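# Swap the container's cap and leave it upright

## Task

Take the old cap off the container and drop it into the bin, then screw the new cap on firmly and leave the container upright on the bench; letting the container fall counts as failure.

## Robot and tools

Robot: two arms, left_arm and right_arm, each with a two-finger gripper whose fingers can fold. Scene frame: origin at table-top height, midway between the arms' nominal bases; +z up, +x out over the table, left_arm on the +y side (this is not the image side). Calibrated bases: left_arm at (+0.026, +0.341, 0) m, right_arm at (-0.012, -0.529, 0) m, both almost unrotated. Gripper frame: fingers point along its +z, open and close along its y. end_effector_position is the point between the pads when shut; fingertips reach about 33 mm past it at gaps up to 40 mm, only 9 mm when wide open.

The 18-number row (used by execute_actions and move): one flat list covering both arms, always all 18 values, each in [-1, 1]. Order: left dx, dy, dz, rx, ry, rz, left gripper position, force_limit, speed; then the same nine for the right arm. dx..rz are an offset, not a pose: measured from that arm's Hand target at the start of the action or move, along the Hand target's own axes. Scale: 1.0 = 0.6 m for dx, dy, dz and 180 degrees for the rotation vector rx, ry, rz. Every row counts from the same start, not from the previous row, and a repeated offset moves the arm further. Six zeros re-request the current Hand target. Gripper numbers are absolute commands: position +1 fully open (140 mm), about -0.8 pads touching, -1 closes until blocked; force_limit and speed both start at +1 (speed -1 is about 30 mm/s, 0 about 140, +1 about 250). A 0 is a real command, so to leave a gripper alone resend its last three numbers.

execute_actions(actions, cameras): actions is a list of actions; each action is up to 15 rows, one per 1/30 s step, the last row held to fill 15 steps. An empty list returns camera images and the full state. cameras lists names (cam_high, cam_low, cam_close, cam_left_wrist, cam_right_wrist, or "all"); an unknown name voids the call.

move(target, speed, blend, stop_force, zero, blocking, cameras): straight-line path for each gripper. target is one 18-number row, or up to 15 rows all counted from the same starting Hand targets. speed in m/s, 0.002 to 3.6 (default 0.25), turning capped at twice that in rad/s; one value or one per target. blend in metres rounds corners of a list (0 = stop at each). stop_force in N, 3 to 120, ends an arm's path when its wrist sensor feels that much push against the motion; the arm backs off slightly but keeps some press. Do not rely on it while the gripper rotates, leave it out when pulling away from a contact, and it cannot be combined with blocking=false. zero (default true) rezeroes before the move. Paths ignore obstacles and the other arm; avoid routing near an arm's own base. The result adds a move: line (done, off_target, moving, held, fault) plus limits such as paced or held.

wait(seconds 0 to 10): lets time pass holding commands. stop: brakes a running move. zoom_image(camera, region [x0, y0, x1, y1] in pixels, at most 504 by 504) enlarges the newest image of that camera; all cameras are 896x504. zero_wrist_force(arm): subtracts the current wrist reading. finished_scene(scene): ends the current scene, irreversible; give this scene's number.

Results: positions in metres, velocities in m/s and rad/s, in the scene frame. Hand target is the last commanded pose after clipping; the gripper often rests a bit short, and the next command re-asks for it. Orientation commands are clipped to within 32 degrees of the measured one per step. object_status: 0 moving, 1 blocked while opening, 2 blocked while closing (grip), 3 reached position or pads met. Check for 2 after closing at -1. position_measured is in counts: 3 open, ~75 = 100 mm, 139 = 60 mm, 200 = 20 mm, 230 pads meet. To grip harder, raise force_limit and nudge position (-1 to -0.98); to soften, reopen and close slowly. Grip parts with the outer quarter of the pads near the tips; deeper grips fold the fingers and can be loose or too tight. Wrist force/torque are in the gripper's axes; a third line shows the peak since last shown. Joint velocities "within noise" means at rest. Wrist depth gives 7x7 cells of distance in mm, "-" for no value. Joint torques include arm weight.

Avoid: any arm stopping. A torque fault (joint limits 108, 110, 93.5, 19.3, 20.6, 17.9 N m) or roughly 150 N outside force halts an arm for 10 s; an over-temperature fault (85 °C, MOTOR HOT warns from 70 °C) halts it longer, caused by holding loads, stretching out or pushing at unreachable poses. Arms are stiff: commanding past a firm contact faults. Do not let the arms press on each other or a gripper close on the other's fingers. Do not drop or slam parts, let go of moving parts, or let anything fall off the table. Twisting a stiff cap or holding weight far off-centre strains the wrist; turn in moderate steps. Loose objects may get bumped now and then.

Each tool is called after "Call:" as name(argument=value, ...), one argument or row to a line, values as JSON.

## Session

Scene 1 solved. Now scene 2.

Call:
execute_actions(
  actions=[],
)

Scene clock: 0.00 s.
left_arm: end_effector_position=(+0.9353, +0.0621, +0.3079) position_measured=3 object_status=3 end_effector_quat_wxyz=(+0.152, +0.769, -0.393, +0.481) | right_arm: end_effector_position=(+0.4241, -0.4381, +0.1763) position_measured=3 object_status=3 end_effector_quat_wxyz=(-0.255, +0.859, +0.403, +0.187)
Joint positions: left_arm=[-0.307 -0.855 1.13 -2.853 -1.976 3.552] | right_arm=[-0.607 -1.757 2.093 -1.647 -0.976 1.627]
Joint velocities: within noise
Joint torques (N m): no reading
Wrist force (N): no reading
Wrist torque (N m): no reading
Wrist force, peak (N): no reading
Wrist depth (mm): cam_left_wrist=[625 845 964 1299 1852 753 725 / 655 - 1084 1593 716 645 613 / - - - 1730 600 563 535 / - 124 1518 548 526 147 471 / - 113 1250 486 466 149 104 / - - 450 435 425 403 95 / - 419 412 396 383 369 360] | cam_right_wrist=[552 478 421 372 335 304 279 / 520 455 396 357 322 293 270 / 493 433 383 343 310 286 263 / 476 134 364 333 301 133 252 / 87 107 357 320 293 269 96 / - 364 343 311 283 263 92 / - 366 329 300 275 255 244]
Hand target: left_arm +0.9353, +0.0621, +0.3079; +0.152, +0.769, -0.393, +0.481 | right_arm +0.4241, -0.4381, +0.1763; -0.255, +0.859, +0.403, +0.187
Tool commands: left_gripper/position=+1.0 left_gripper/force_limit=+1.0 left_gripper/speed=+1.0 right_gripper/position=+1.0 right_gripper/force_limit=+1.0 right_gripper/speed=+1.0

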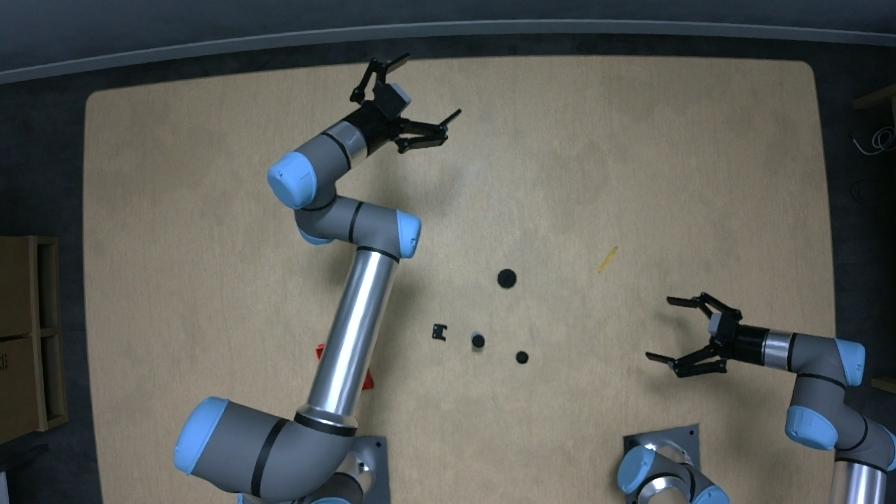

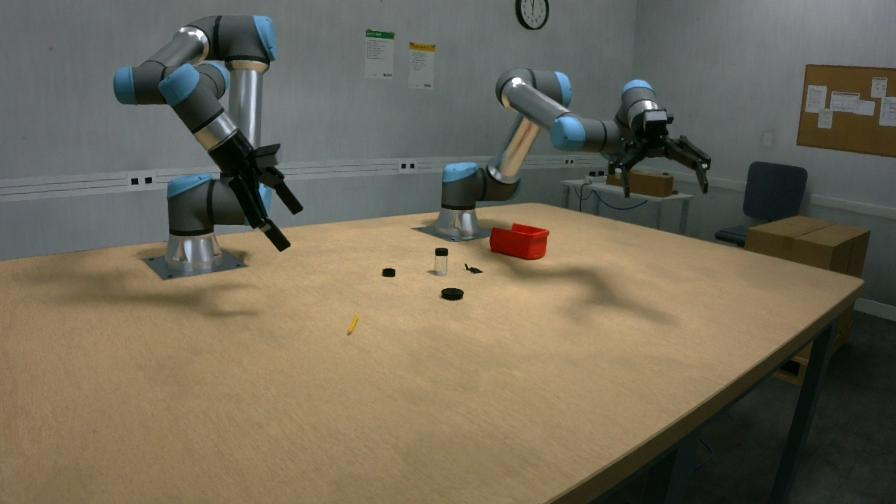

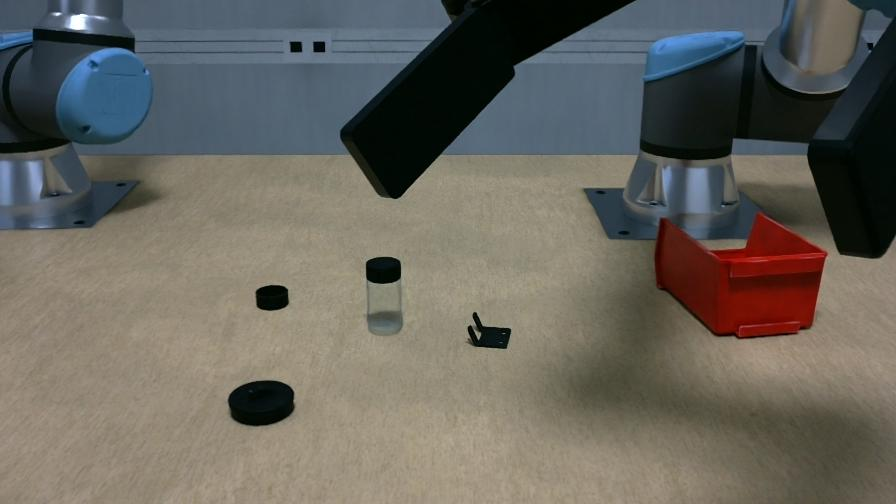

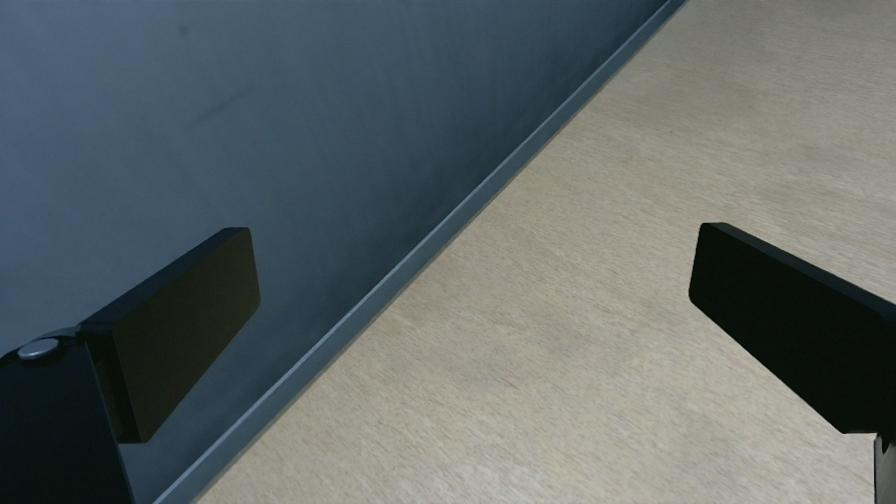

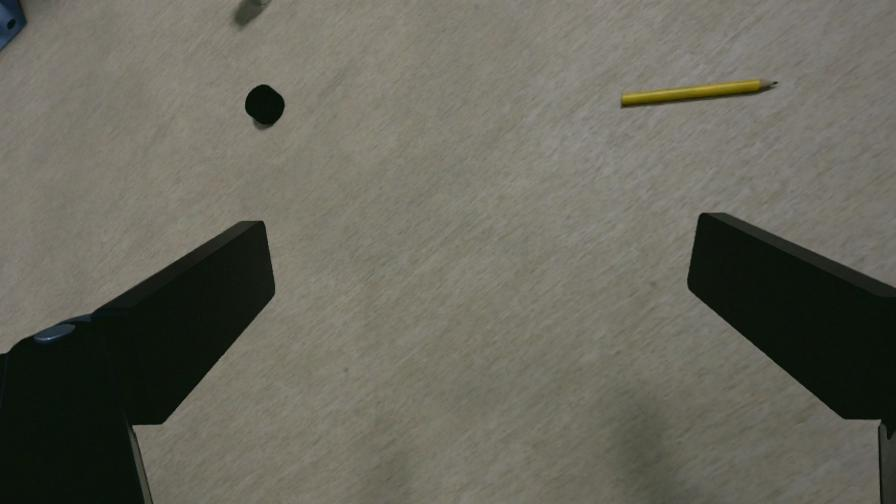

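Call:
zoom_image(
  camera="cam_close",
  region=[220, 240, 420, 440],
)

Call:
zoom_image(
  camera="cam_high",
  region=[400, 240, 640, 400],
)

Call:
zoom_image(
  camera="cam_right_wrist",
  region=[200, 0, 330, 140],
)

Scaled by 2.520.

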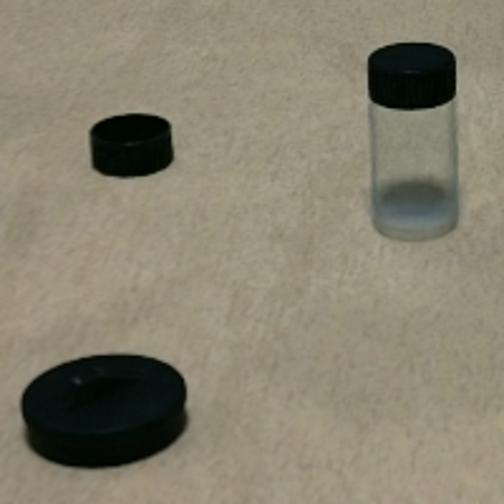

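Scaled by 2.100.

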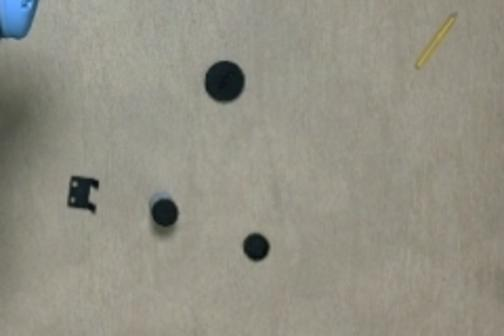

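Scaled by 3.600.

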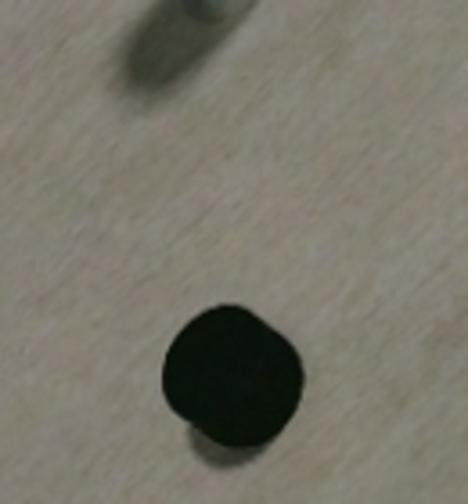

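Call:
move(
  target=[-0.1495, 0.9931, -0.3569, -0.1576, -0.3032, 0.1802, 0.1, -0.5, 0, 0.2365, -0.1463, -0.1547, 0.3701, 0.1446, 0.2767, 0.1, -0.5, 0],
  speed=0.35,
  cameras=["all"],
)

Scene clock: 131.90 s.
left_arm: end_effector_position=(+0.3349, -0.1503, +0.2500) position_measured=117 object_status=3 end_effector_quat_wxyz=(+0.000, +0.707, -0.707, +0.000) | right_arm: end_effector_position=(+0.4301, -0.3600, +0.3503) position_measured=117 object_status=3 end_effector_quat_wxyz=(+0.794, -0.608, +0.000, +0.001)
Joint positions: left_arm=[-1.238 -1.396 1.447 -1.622 -1.571 3.472] | right_arm=[-0.633 -1.214 1.754 -0.085 -0.633 1.197]
Joint torques (N m): left_arm=[-4.33 -51.33 -9.46 -3.89 1.11 0.08] | right_arm=[-8.73 -53.1 -33.2 3.48 -2.67 -0.92]
Wrist force (N): left_arm=[0.9 0.5 1.0] | right_arm=[-1.5 -0.7 -0.6]
Wrist torque (N m): left_arm=[0.22 -0.45 -0.17] | right_arm=[-0.23 0.63 0.21]
Wrist force, peak (N): left_arm=[5.5 8.8 2.3] | right_arm=[-2.3 -0.8 -1.5]
Wrist depth (mm): cam_left_wrist=[344 345 345 346 349 351 350 / 359 363 363 367 366 370 368 / 380 377 384 386 388 386 390 / 398 403 149 407 171 408 413 / 421 92 108 433 423 104 426 / - - 462 460 463 - - / - - 487 489 492 - -] | cam_right_wrist=[- 2599 3248 - 3798 1327 638 / 2286 2655 3206 4409 4115 1266 608 / - - - 5367 4047 1403 599 / 2007 2519 133 358 169 809 589 / - 89 103 383 366 90 84 / - - 484 3631 3685 - - / - - 2838 2307 - - -]
Hand target: left_arm +0.3348, -0.1502, +0.2501; +0.000, +0.707, -0.707, +0.000 | right_arm +0.4301, -0.3600, +0.3504; +0.794, -0.608, +0.000, +0.001
Off the commanded pose: left_arm 0.000 m, 0 deg | right_arm 0.000 m, 0 deg.
move: done

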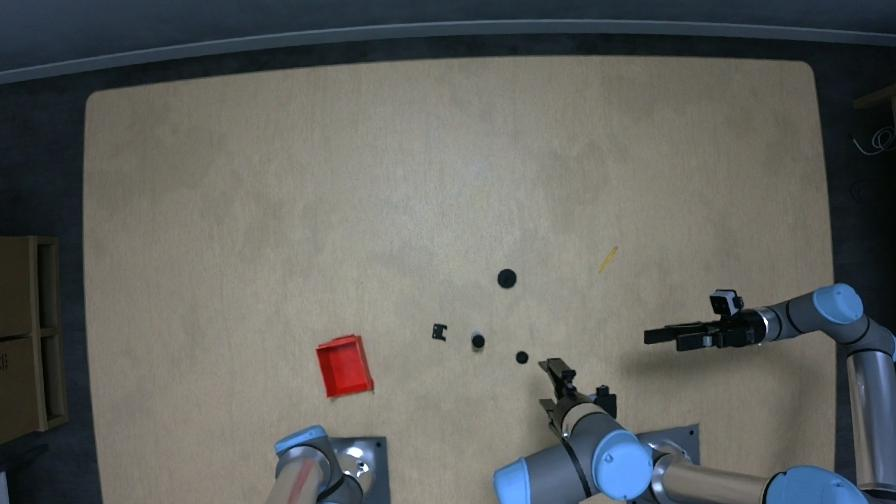

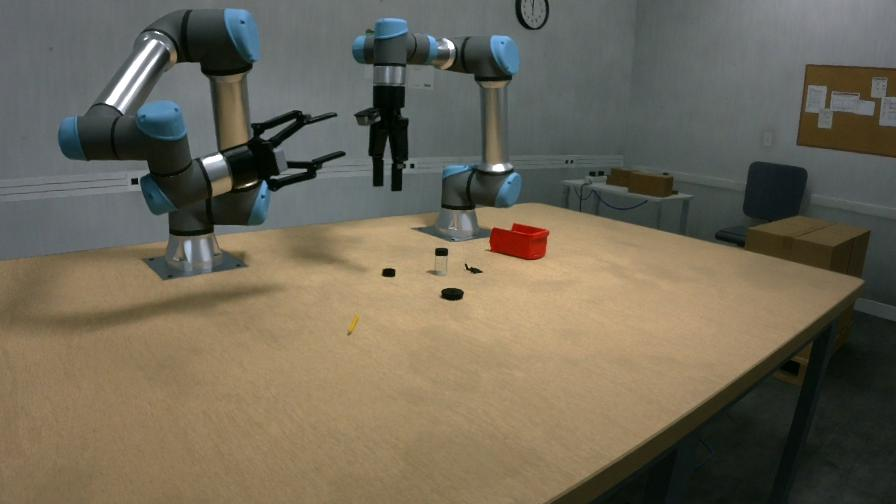

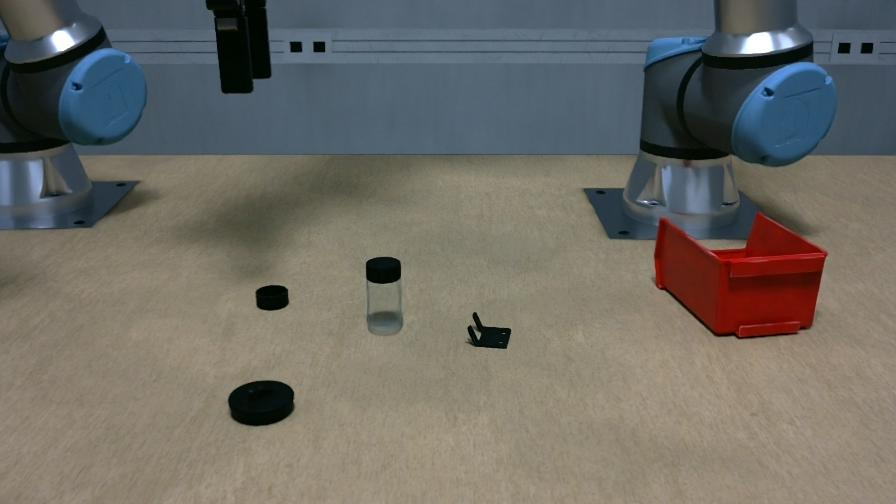

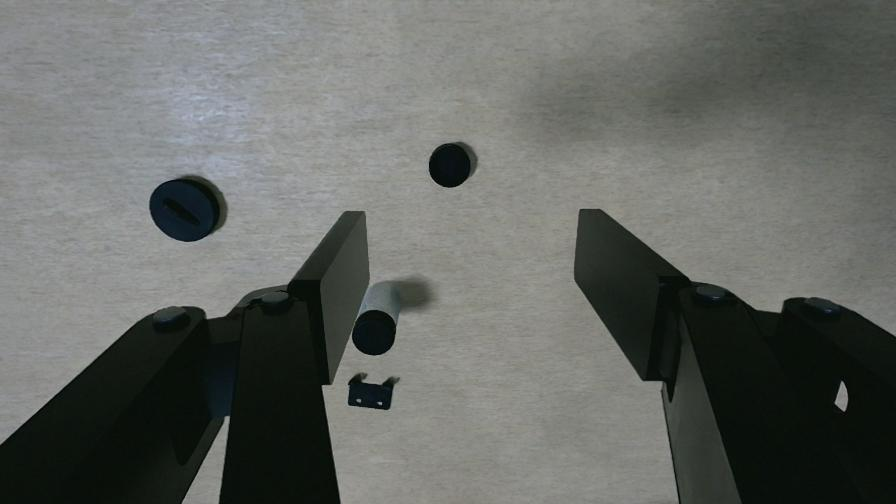

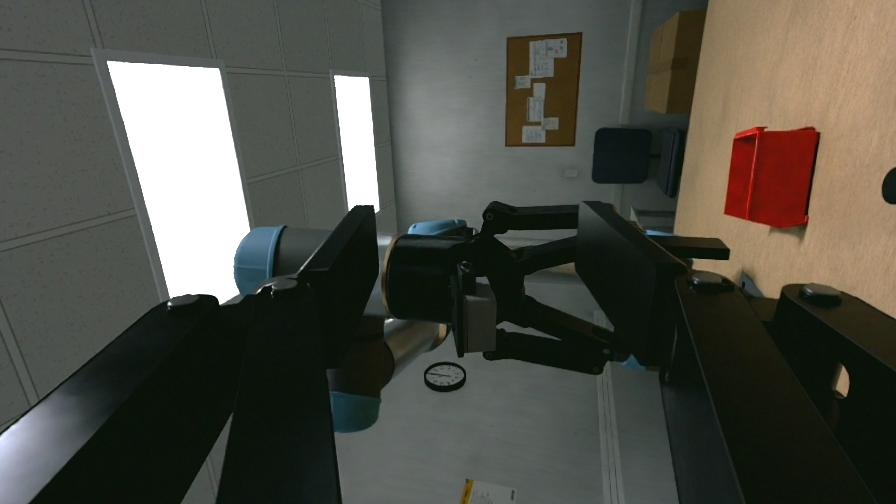

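Call:
move(
  target=[-0.0093, -0.0183, 0.25, 0, 0, 0, 0.1, -0.5, 0, 0, 0, 0, 0, 0, 0, 0.1, -0.5, 0],
  speed=0.3,
  cameras=["cam_left_wrist"],
)

Call:
zoom_image(
  camera="cam_left_wrist",
  region=[360, 130, 560, 330],
)

Scene clock: 142.83 s.
left_arm: end_effector_position=(+0.3459, -0.1445, +0.1000) position_measured=117 object_status=3 end_effector_quat_wxyz=(+0.000, +0.707, -0.707, +0.000) | right_arm: end_effector_position=(+0.4301, -0.3600, +0.3504) position_measured=117 object_status=3 end_effector_quat_wxyz=(+0.794, -0.608, +0.000, +0.001)
Joint positions: left_arm=[-1.217 -1.31 1.736 -1.996 -1.571 3.493] | right_arm=[-0.633 -1.214 1.753 -0.085 -0.633 1.197]
Joint torques (N m): left_arm=[-12.29 -49.18 -25.23 -3.94 1.06 -0.91] | right_arm=[-8.61 -53.09 -32.58 4.5 -2.47 -1.24]
Wrist force (N): left_arm=[1.0 0.3 1.0] | right_arm=[-1.7 -0.8 -0.6]
Wrist torque (N m): left_arm=[0.19 -0.47 -0.24] | right_arm=[-0.26 0.68 0.21]
Wrist force, peak (N): left_arm=[0.9 0.0 4.3] | right_arm=[-2.1 -0.9 -0.9]
Wrist depth (mm): cam_left_wrist=[204 206 207 207 208 209 210 / 215 216 217 218 220 221 222 / 227 228 229 228 232 232 233 / 235 242 149 244 238 244 245 / 248 92 122 259 256 104 256 / - - 274 274 275 - - / - - - 293 292 - -] | cam_right_wrist=[- 2684 - - 3798 1138 643 / 1635 - 3248 - 4184 1247 622 / - - 3429 6330 5253 1204 528 / - - 132 354 148 310 489 / - 88 95 446 337 90 84 / - - 3248 455 - - - / - - - 2838 - - -]
Hand target: left_arm +0.3458, -0.1446, +0.1001; +0.000, +0.707, -0.707, +0.000 | right_arm +0.4301, -0.3600, +0.3504; +0.794, -0.608, +0.000, +0.001
Off the commanded pose: left_arm 0.000 m, 0 deg | right_arm 0.000 m, 0 deg.
move: done
Images, in order (width x height): cam_left_wrist 896x504.

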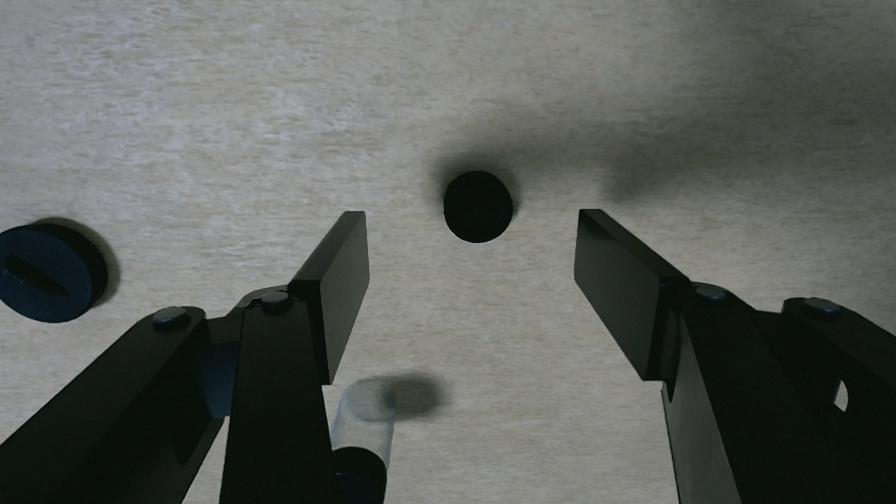

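Scaled by 2.520.

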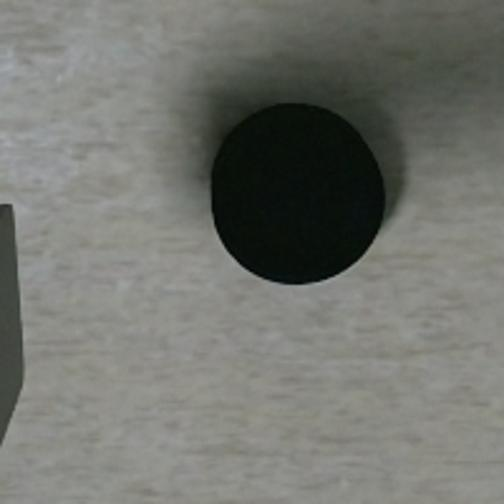

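Call:
move(
  target=[
    [0.0003, 0.0075, 0.0817, 0, 0, 0, 0.1, -0.5, 0, 0, 0, 0, 0, 0, 0, 0.1, -0.5, 0],
    [0.0003, 0.0075, 0.0817, 0, 0, 0, -1, -0.5, -1, 0, 0, 0, 0, 0, 0, 0.1, -0.5, 0],
  ],
  speed=0.12,
  cameras=["cam_left_wrist"],
)

Scene clock: 163.83 s.
left_arm: end_effector_position=(+0.3413, -0.1448, +0.0510) position_measured=184 object_status=0 end_effector_quat_wxyz=(+0.000, +0.707, -0.707, +0.000) | right_arm: end_effector_position=(+0.4301, -0.3600, +0.3504) position_measured=117 object_status=3 end_effector_quat_wxyz=(+0.794, -0.608, +0.000, +0.001)
Joint positions: left_arm=[-1.224 -1.26 1.81 -2.121 -1.571 3.486] | right_arm=[-0.633 -1.214 1.753 -0.085 -0.633 1.197]
Joint torques (N m): left_arm=[11.02 -51.01 -34.17 -5.74 -0.13 1.03] | right_arm=[-7.94 -52.08 -32.98 4.5 -2.17 -1.18]
Wrist force (N): left_arm=[0.5 0.5 -1.8] | right_arm=[-1.8 -0.6 -0.7]
Wrist torque (N m): left_arm=[0.22 -0.50 -0.24] | right_arm=[-0.21 0.71 0.22]
Wrist force, peak (N): left_arm=[0.8 0.4 2.7] | right_arm=[-2.2 -0.8 -1.0]
Wrist depth (mm): cam_left_wrist=[161 162 162 163 163 164 165 / 169 169 170 171 172 172 173 / 177 178 179 178 181 182 183 / 188 188 189 192 187 192 193 / 198 198 90 200 94 - 205 / 208 - 80 214 - - - / - - - 229 - - -] | cam_right_wrist=[1679 2374 - 6172 3858 1279 640 / 1975 - - 4409 3919 1247 616 / 1691 - 3165 - 3477 1372 566 / - - 133 355 148 311 300 / - 88 95 605 347 90 84 / - - 3336 524 433 - - / - - - - - - -]
Hand target: left_arm +0.3413, -0.1448, +0.0510; +0.000, +0.707, -0.707, +0.000 | right_arm +0.4301, -0.3600, +0.3504; +0.794, -0.608, +0.000, +0.001
Off the commanded pose: left_arm 0.000 m, 0 deg | right_arm 0.000 m, 0 deg.
move: done
Images, in order (width x height): cam_left_wrist 896x504.

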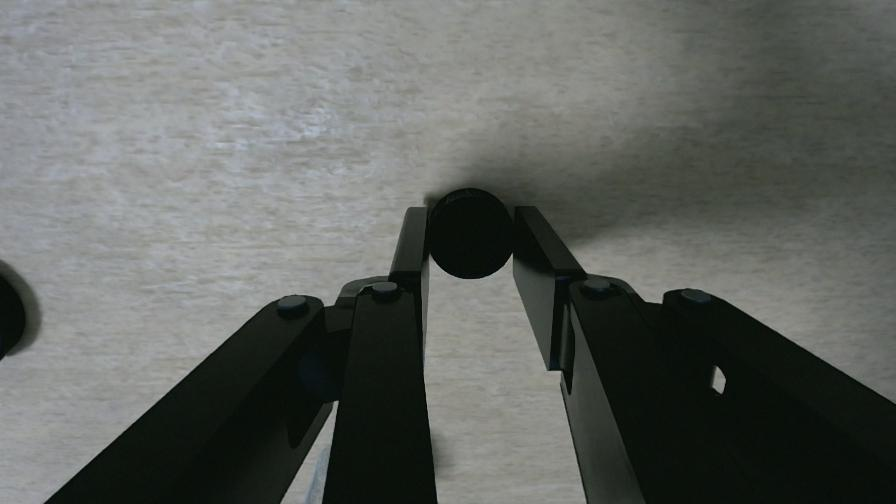

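Call:
move(
  target=[
    [0, 0, -0.2, 0, 0, 0, -1, -0.5, -1, 0, 0, 0, 0, 0, 0, 0.1, -0.5, 0],
    [-0.2330, -0.1478, -0.5933, 0, 0.4167, 0, -1, -0.5, -1, 0, 0, 0, 0, 0, 0, 0.1, -0.5, 0],
  ],
  speed=0.3,
  blend=[0.05, 0],
  cameras=["cam_left_wrist", "cam_right_wrist"],
)

Scene clock: 198.80 s.
left_arm: end_effector_position=(+0.4300, -0.0051, +0.4069) position_measured=184 object_status=2 end_effector_quat_wxyz=(+0.430, +0.561, -0.561, +0.430) | right_arm: end_effector_position=(+0.4301, -0.3600, +0.3504) position_measured=117 object_status=3 end_effector_quat_wxyz=(+0.794, -0.608, +0.000, +0.001)
Joint positions: left_arm=[-0.444 -1.604 2.094 -3.076 -2.628 3.637] | right_arm=[-0.633 -1.214 1.753 -0.085 -0.633 1.197]
Joint torques (N m): left_arm=[-5.54 -32.02 -10.89 -3.07 -3.13 -1.04] | right_arm=[-7.52 -50.93 -32.9 4.41 -1.96 -1.17]
Wrist force (N): left_arm=[0.1 -0.2 -0.3] | right_arm=[-1.6 -0.8 -0.8]
Wrist torque (N m): left_arm=[-0.11 -0.01 0.05] | right_arm=[-0.25 0.67 0.22]
Wrist force, peak (N): left_arm=[0.8 0.6 4.6] | right_arm=[-2.1 -0.6 -1.1]
Wrist depth (mm): cam_left_wrist=[- - 2396 723 2808 507 2252 / 1964 2176 2374 629 3073 536 - / 1839 1121 1126 1116 1107 586 665 / 832 862 868 184 843 610 829 / 710 728 89 695 94 734 723 / 622 - 80 603 - - - / - - - 526 - - -] | cam_right_wrist=[1635 2110 2905 - 4841 1327 643 / - - 3048 602 3919 1247 614 / - - - 5143 4047 1372 574 / - - 132 828 147 885 586 / - 88 94 932 - 90 84 / - - 111 3382 - - - / - - - 2599 - - -]
Hand target: left_arm +0.4300, -0.0051, +0.4070; +0.430, +0.561, -0.561, +0.430 | right_arm +0.4301, -0.3600, +0.3504; +0.794, -0.608, +0.000, +0.001
Off the commanded pose: left_arm 0.000 m, 0 deg | right_arm 0.000 m, 0 deg.
move: done
Images, in order (width x height): cam_left_wrist 896x504, cam_right_wrist 896x504.

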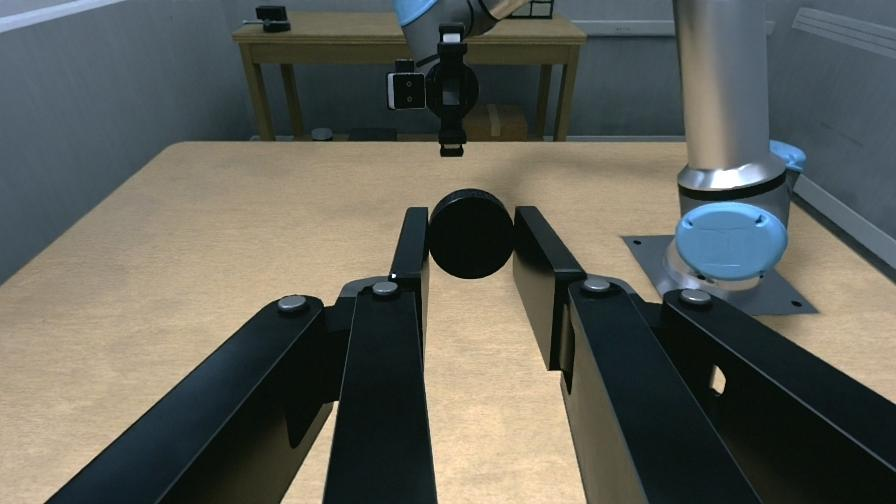

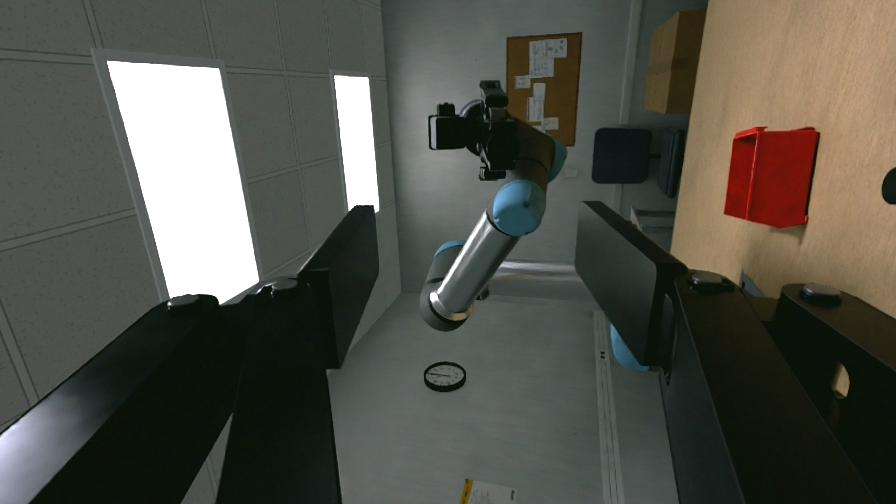

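Call:
move(
  target=[0, 0, 0, 0, 0, 0, -1, -0.5, -1, 0, 0.062, 0.3958, 0, 0, 0, 0.1, -0.5, 0],
  speed=0.2,
  cameras=["cam_left_wrist", "cam_right_wrist", "cam_close"],
)

Call:
zoom_image(
  camera="cam_right_wrist",
  region=[330, 100, 630, 400],
)

Call:
zoom_image(
  camera="cam_left_wrist",
  region=[330, 80, 630, 380],
)

Scene clock: 208.37 s.
left_arm: end_effector_position=(+0.4300, -0.0051, +0.4070) position_measured=184 object_status=2 end_effector_quat_wxyz=(+0.430, +0.561, -0.561, +0.430) | right_arm: end_effector_position=(+0.4299, -0.1211, +0.3761) position_measured=117 object_status=3 end_effector_quat_wxyz=(+0.794, -0.608, +0.000, +0.001)
Joint positions: left_arm=[-0.444 -1.604 2.094 -3.076 -2.628 3.637] | right_arm=[-0.109 -1.065 1.654 0.768 -0.269 0.224]
Joint torques (N m): left_arm=[1.5 -35.09 -34.82 0.43 -3.2 1.13] | right_arm=[1.82 -59.68 -32.32 3.75 -0.37 -1.18]
Wrist force (N): left_arm=[0.3 -0.3 -0.5] | right_arm=[-1.6 -0.9 -1.0]
Wrist torque (N m): left_arm=[-0.13 -0.07 0.05] | right_arm=[-0.29 0.68 0.21]
Wrist force, peak (N): left_arm=[0.1 -0.4 -0.6] | right_arm=[-5.6 0.9 6.1]
Wrist depth (mm): cam_left_wrist=[1906 2073 2311 594 2586 473 452 / - 2418 516 404 3306 497 494 / - 1111 1111 420 1151 1005 523 / 819 868 859 148 834 770 557 / 710 744 90 680 94 746 723 / 620 - 80 609 - - - / - - - 521 - - -] | cam_right_wrist=[- - - - 3858 2024 667 / - - 3248 346 3919 1959 660 / - - 2905 401 530 1241 728 / 1751 - 133 428 169 957 741 / - 88 95 607 453 90 84 / - - - 3206 - - - / - - - - - - -]
Hand target: left_arm +0.4300, -0.0051, +0.4070; +0.430, +0.561, -0.561, +0.430 | right_arm +0.4298, -0.1210, +0.3762; +0.794, -0.608, +0.000, +0.001
Off the commanded pose: left_arm 0.000 m, 0 deg | right_arm 0.000 m, 0 deg.
move: done
Images, in order (width x height): cam_close 896x504, cam_left_wrist 896x504, cam_right_wrist 896x504.

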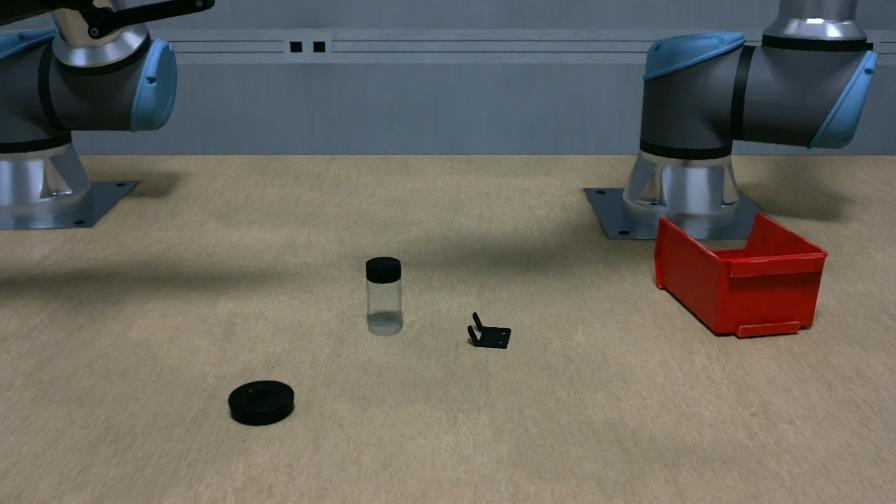

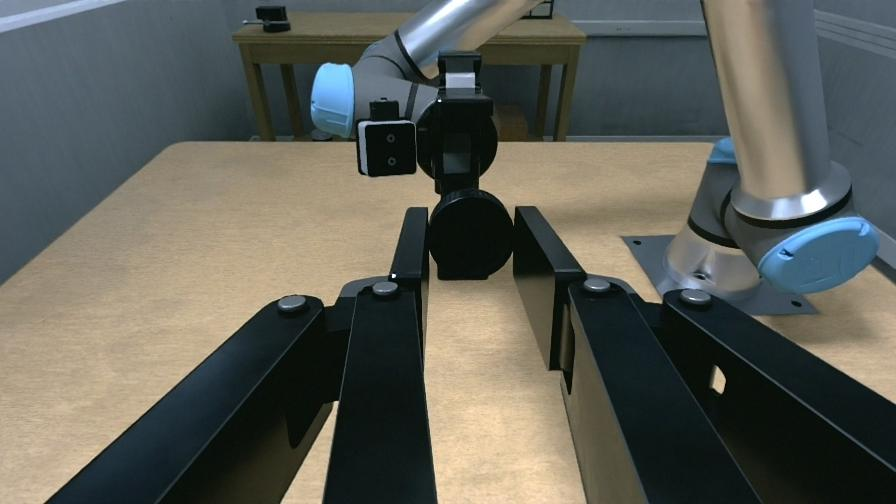

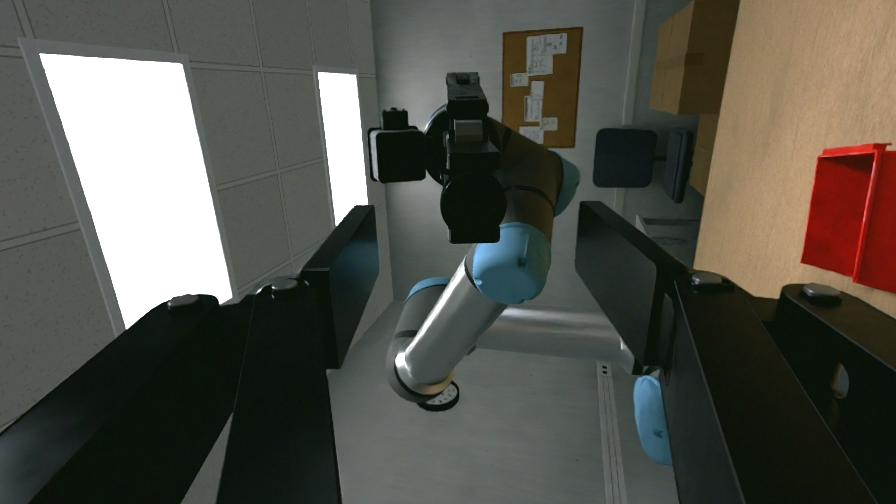

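Scaled by 1.680.

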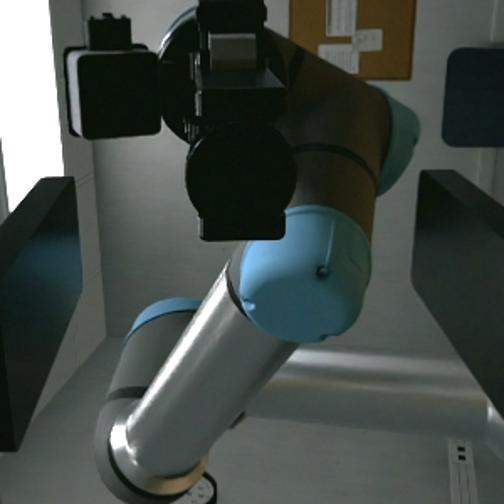

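Scaled by 1.680.

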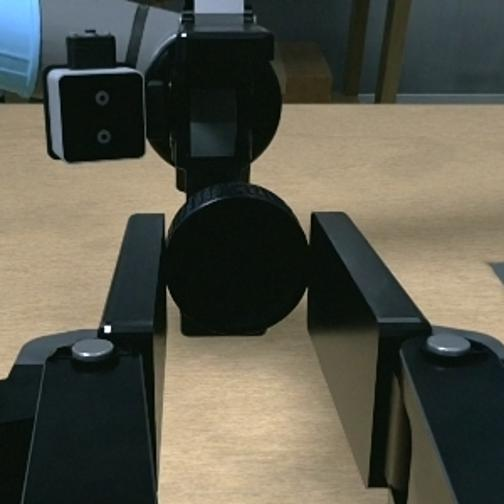

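Call:
move(
  target=[0, 0, 0, 0, 0, 0, -1, -0.5, -1, -0.0057, 0.003, 0.1, 0, 0, 0, 0.1, -0.5, 0],
  speed=0.1,
  cameras=["cam_left_wrist", "cam_right_wrist"],
)

Call:
zoom_image(
  camera="cam_right_wrist",
  region=[330, 100, 630, 400],
)

Call:
zoom_image(
  camera="cam_left_wrist",
  region=[330, 80, 630, 380],
)

Scene clock: 231.33 s.
left_arm: end_effector_position=(+0.4300, -0.0051, +0.4070) position_measured=184 object_status=2 end_effector_quat_wxyz=(+0.430, +0.561, -0.561, +0.430) | right_arm: end_effector_position=(+0.4264, -0.0626, +0.3899) position_measured=117 object_status=3 end_effector_quat_wxyz=(+0.794, -0.608, +0.000, +0.001)
Joint positions: left_arm=[-0.444 -1.604 2.094 -3.076 -2.628 3.637] | right_arm=[0.023 -0.993 1.638 1.193 -0.273 -0.276]
Joint torques (N m): left_arm=[10.94 -31.65 -35.43 0.38 -3.27 0.97] | right_arm=[-5.25 -62.84 -19.94 3.15 -0.4 -1.21]
Wrist force (N): left_arm=[0.1 -0.2 -0.4] | right_arm=[-1.6 -0.9 -1.0]
Wrist torque (N m): left_arm=[-0.12 -0.01 0.05] | right_arm=[-0.27 0.69 0.20]
Wrist force, peak (N): left_arm=[0.1 -0.3 -0.7] | right_arm=[-4.5 0.3 1.4]
Wrist depth (mm): cam_left_wrist=[- - 2561 532 2158 438 430 / - - 3185 209 2870 486 472 / 1674 1131 997 352 1121 997 516 / 859 876 868 174 834 759 551 / 714 742 90 203 94 748 723 / 626 - 80 607 - - - / - - - 522 - - -] | cam_right_wrist=[1533 - 3048 - 3685 1914 701 / - - 2905 325 3206 1929 676 / - - 342 162 481 2838 716 / - - 133 158 148 995 733 / 1614 88 101 497 385 90 84 / - - 111 605 - - - / - - - - - - -]
Hand target: left_arm +0.4300, -0.0051, +0.4070; +0.430, +0.561, -0.561, +0.430 | right_arm +0.4264, -0.0626, +0.3900; +0.794, -0.608, +0.000, +0.001
Off the commanded pose: left_arm 0.000 m, 0 deg | right_arm 0.000 m, 0 deg.
move: done
Images, in order (width x height): cam_left_wrist 896x504, cam_right_wrist 896x504.

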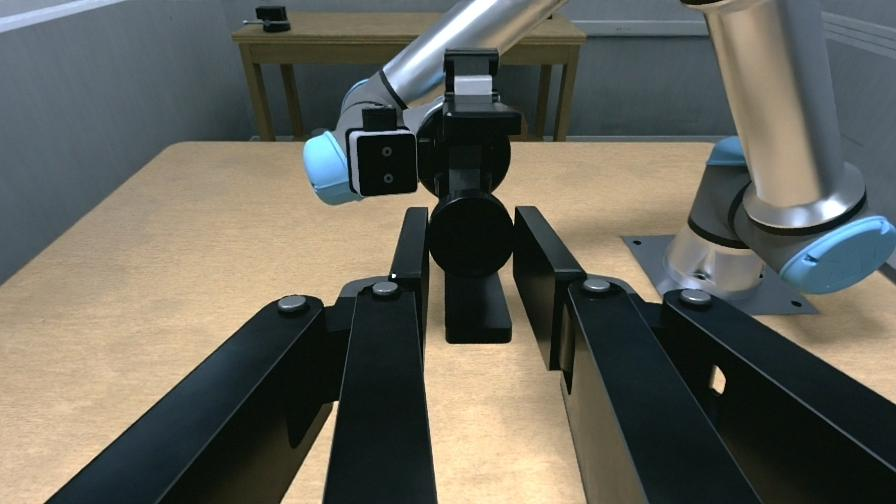

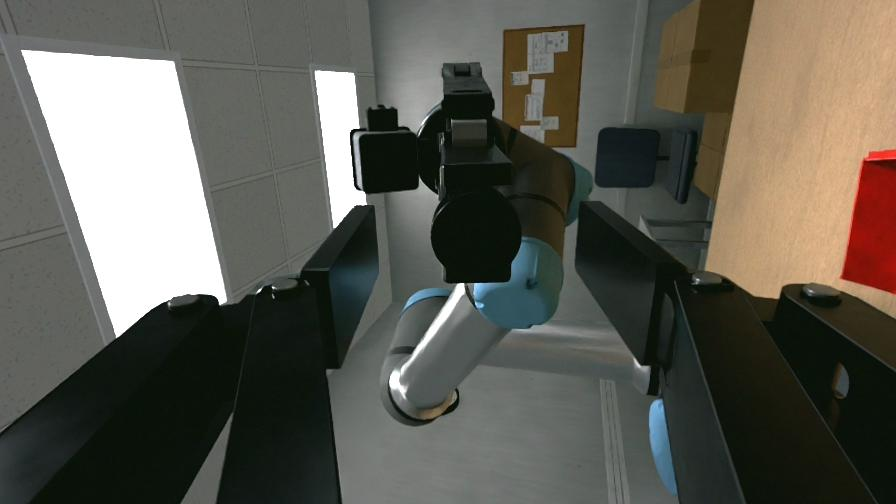

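Scaled by 1.680.

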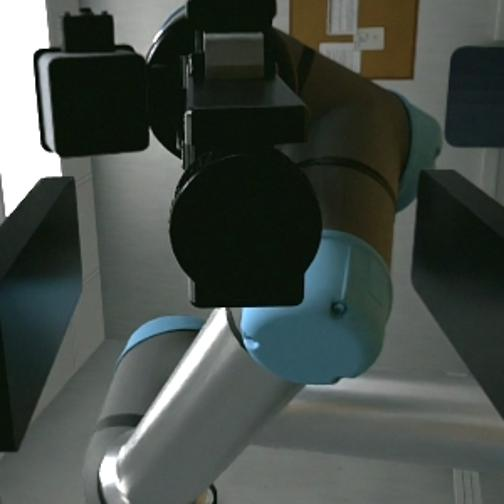

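Scaled by 1.680.

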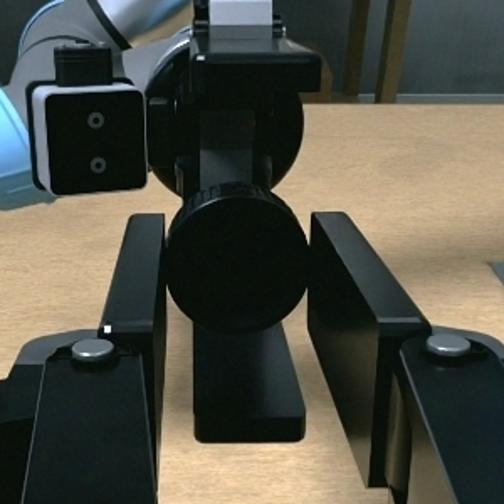

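Call:
move(
  target=[0,0,0,0,0,0,-1,-0.5,-1,0,0,0,0,0,0,-1,0,-1],
  cameras=["cam_right_wrist","cam_close"],
)

Scene clock: 287.63 s.
left_arm: end_effector_position=(+0.4300, -0.0051, +0.4070) position_measured=184 object_status=2 end_effector_quat_wxyz=(+0.430, +0.561, -0.561, +0.430) | right_arm: end_effector_position=(+0.4264, -0.0626, +0.3901) position_measured=185 object_status=0 end_effector_quat_wxyz=(+0.794, -0.608, +0.000, +0.001)
Joint positions: left_arm=[-0.444 -1.604 2.094 -3.076 -2.628 3.637] | right_arm=[0.023 -0.993 1.638 1.193 -0.273 -0.276]
Joint torques (N m): left_arm=[11.37 -30.28 -35.26 -2.73 -3.22 1.03] | right_arm=[-8.61 -50.95 -24.89 0.85 -0.45 0.81]
Wrist force (N): left_arm=[-7.8 -1.4 -1.8] | right_arm=[-3.3 -5.9 -2.5]
Wrist torque (N m): left_arm=[-0.09 0.01 0.05] | right_arm=[-0.01 0.75 0.19]
Wrist force, peak (N): left_arm=[-8.0 -1.6 -1.6] | right_arm=[-3.3 -7.5 -2.7]
Wrist depth (mm): cam_left_wrist=[- 2778 2418 537 2418 447 430 / - - 586 344 4081 488 - / - 1116 1020 213 1121 1012 531 / 876 871 856 173 843 757 555 / 714 736 89 663 94 746 721 / 612 - 80 602 - - - / - - - 518 - - -] | cam_right_wrist=[1573 - 3292 - 3631 1929 695 / - 2545 - 273 4184 1975 684 / 1624 - - 161 476 2871 676 / - - - 155 154 1112 718 / - - 90 460 85 90 605 / - 67 77 569 - 74 65 / - - - - - - 63]
Hand target: left_arm +0.4300, -0.0051, +0.4070; +0.430, +0.561, -0.561, +0.430 | right_arm +0.4264, -0.0626, +0.3900; +0.794, -0.608, +0.000, +0.001
Off the commanded pose: left_arm 0.000 m, 0 deg | right_arm 0.000 m, 0 deg.
move: done
Images, in order (width x height): cam_close 896x504, cam_right_wrist 896x504.

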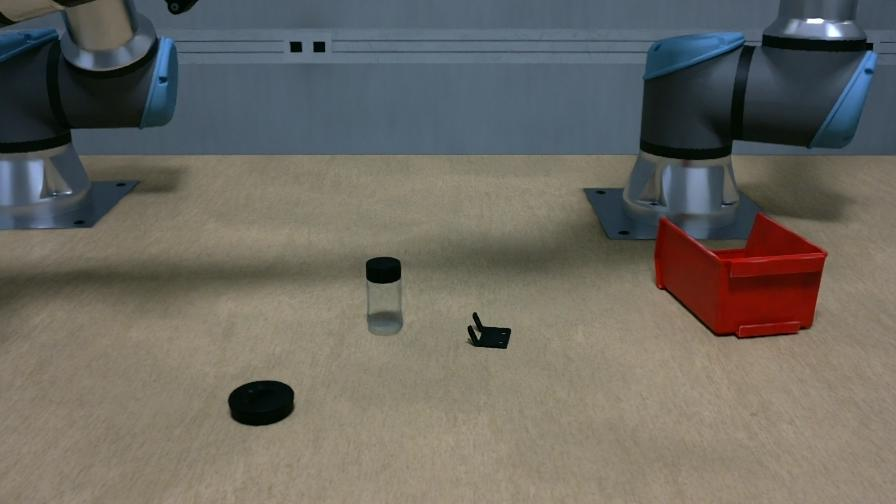

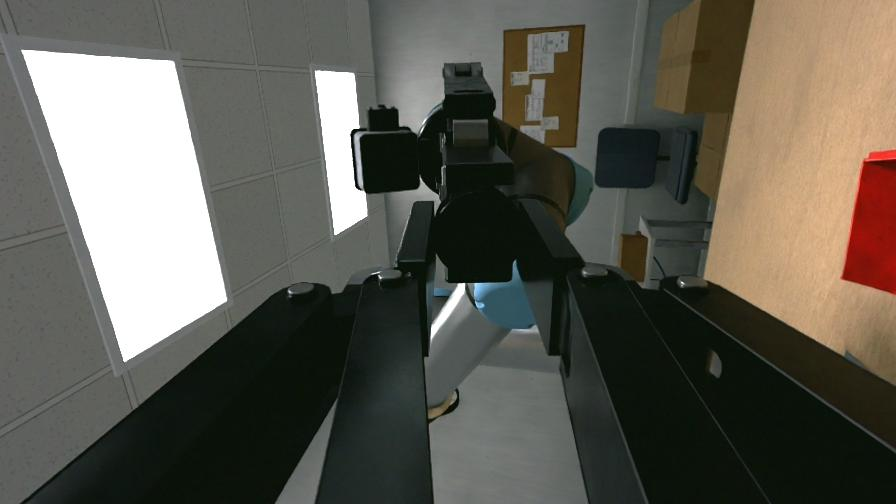

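Call:
move(
  target=[
    [0,0,0,0,0,0,0.1,-0.5,-0.8,0,0,0,0,0,0,-1,0,-1],
    [0,0,0,0,0,0,0.1,-0.5,-0.8,0,0,-0.25,0,0,0,-1,0,-1],
  ],
  cameras=["cam_right_wrist","cam_left_wrist"],
)

Scene clock: 297.20 s.
left_arm: end_effector_position=(+0.4300, -0.0051, +0.4071) position_measured=117 object_status=3 end_effector_quat_wxyz=(+0.430, +0.561, -0.561, +0.430) | right_arm: end_effector_position=(+0.4265, -0.2074, +0.3511) position_measured=185 object_status=2 end_effector_quat_wxyz=(+0.794, -0.608, +0.000, +0.001)
Joint positions: left_arm=[-0.444 -1.604 2.094 -3.076 -2.628 3.637] | right_arm=[-0.311 -1.178 1.761 0.224 -0.368 0.799]
Joint torques (N m): left_arm=[10.14 -27.87 -25.25 0.56 -0.03 0.69] | right_arm=[-8.86 -22.37 -24.63 0.76 -2.71 0.82]
Wrist force (N): left_arm=[0.2 -0.2 -0.4] | right_arm=[-1.7 -0.9 -0.6]
Wrist torque (N m): left_arm=[-0.11 -0.02 0.04] | right_arm=[-0.32 0.68 0.09]
Wrist force, peak (N): left_arm=[-8.1 -1.4 -2.0] | right_arm=[-3.4 -7.6 -2.8]
Wrist depth (mm): cam_left_wrist=[1518 - 2418 650 - 481 475 / 1653 - 2612 498 3785 524 489 / - 1097 1102 1008 1146 744 543 / 874 859 149 865 171 617 578 / 766 92 121 718 666 104 751 / - - 610 599 607 - - / - - 521 526 526 - -] | cam_right_wrist=[1739 - - 5253 3741 2024 631 / - - - 470 4658 1193 613 / - - 3982 446 3477 1170 - / 1763 - 3292 155 135 1008 545 / 2224 - 90 664 85 90 546 / - 67 77 3429 - 74 65 / - - - - - - 63]
Hand target: left_arm +0.4300, -0.0051, +0.4070; +0.430, +0.561, -0.561, +0.430 | right_arm +0.4265, -0.2075, +0.3511; +0.794, -0.608, +0.000, +0.001
Off the commanded pose: left_arm 0.000 m, 0 deg | right_arm 0.000 m, 0 deg.
move: done
Images, in order (width x height): cam_left_wrist 896x504, cam_right_wrist 896x504.

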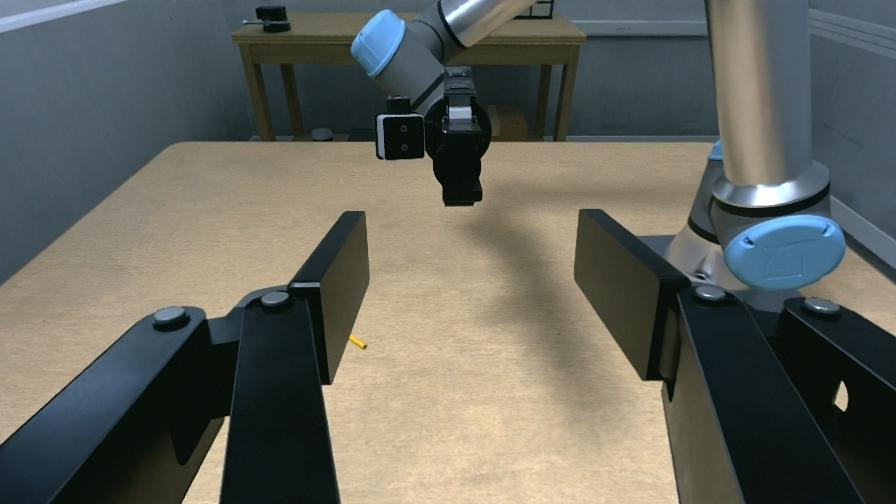

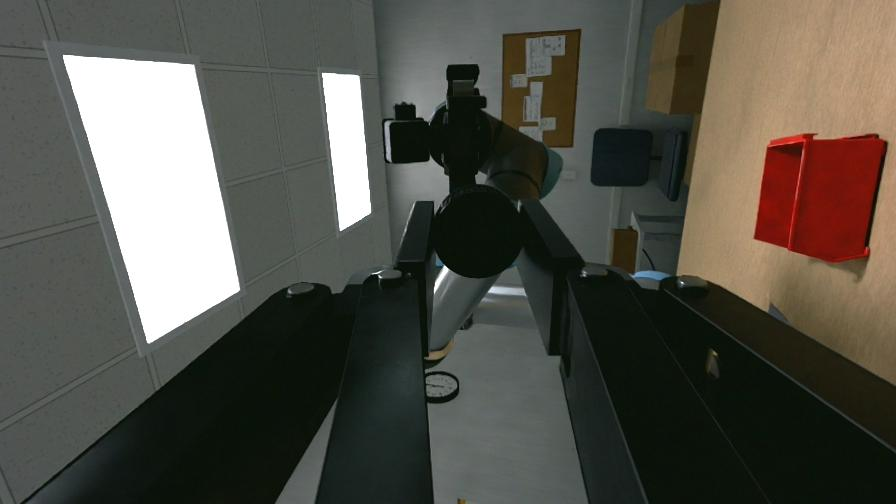

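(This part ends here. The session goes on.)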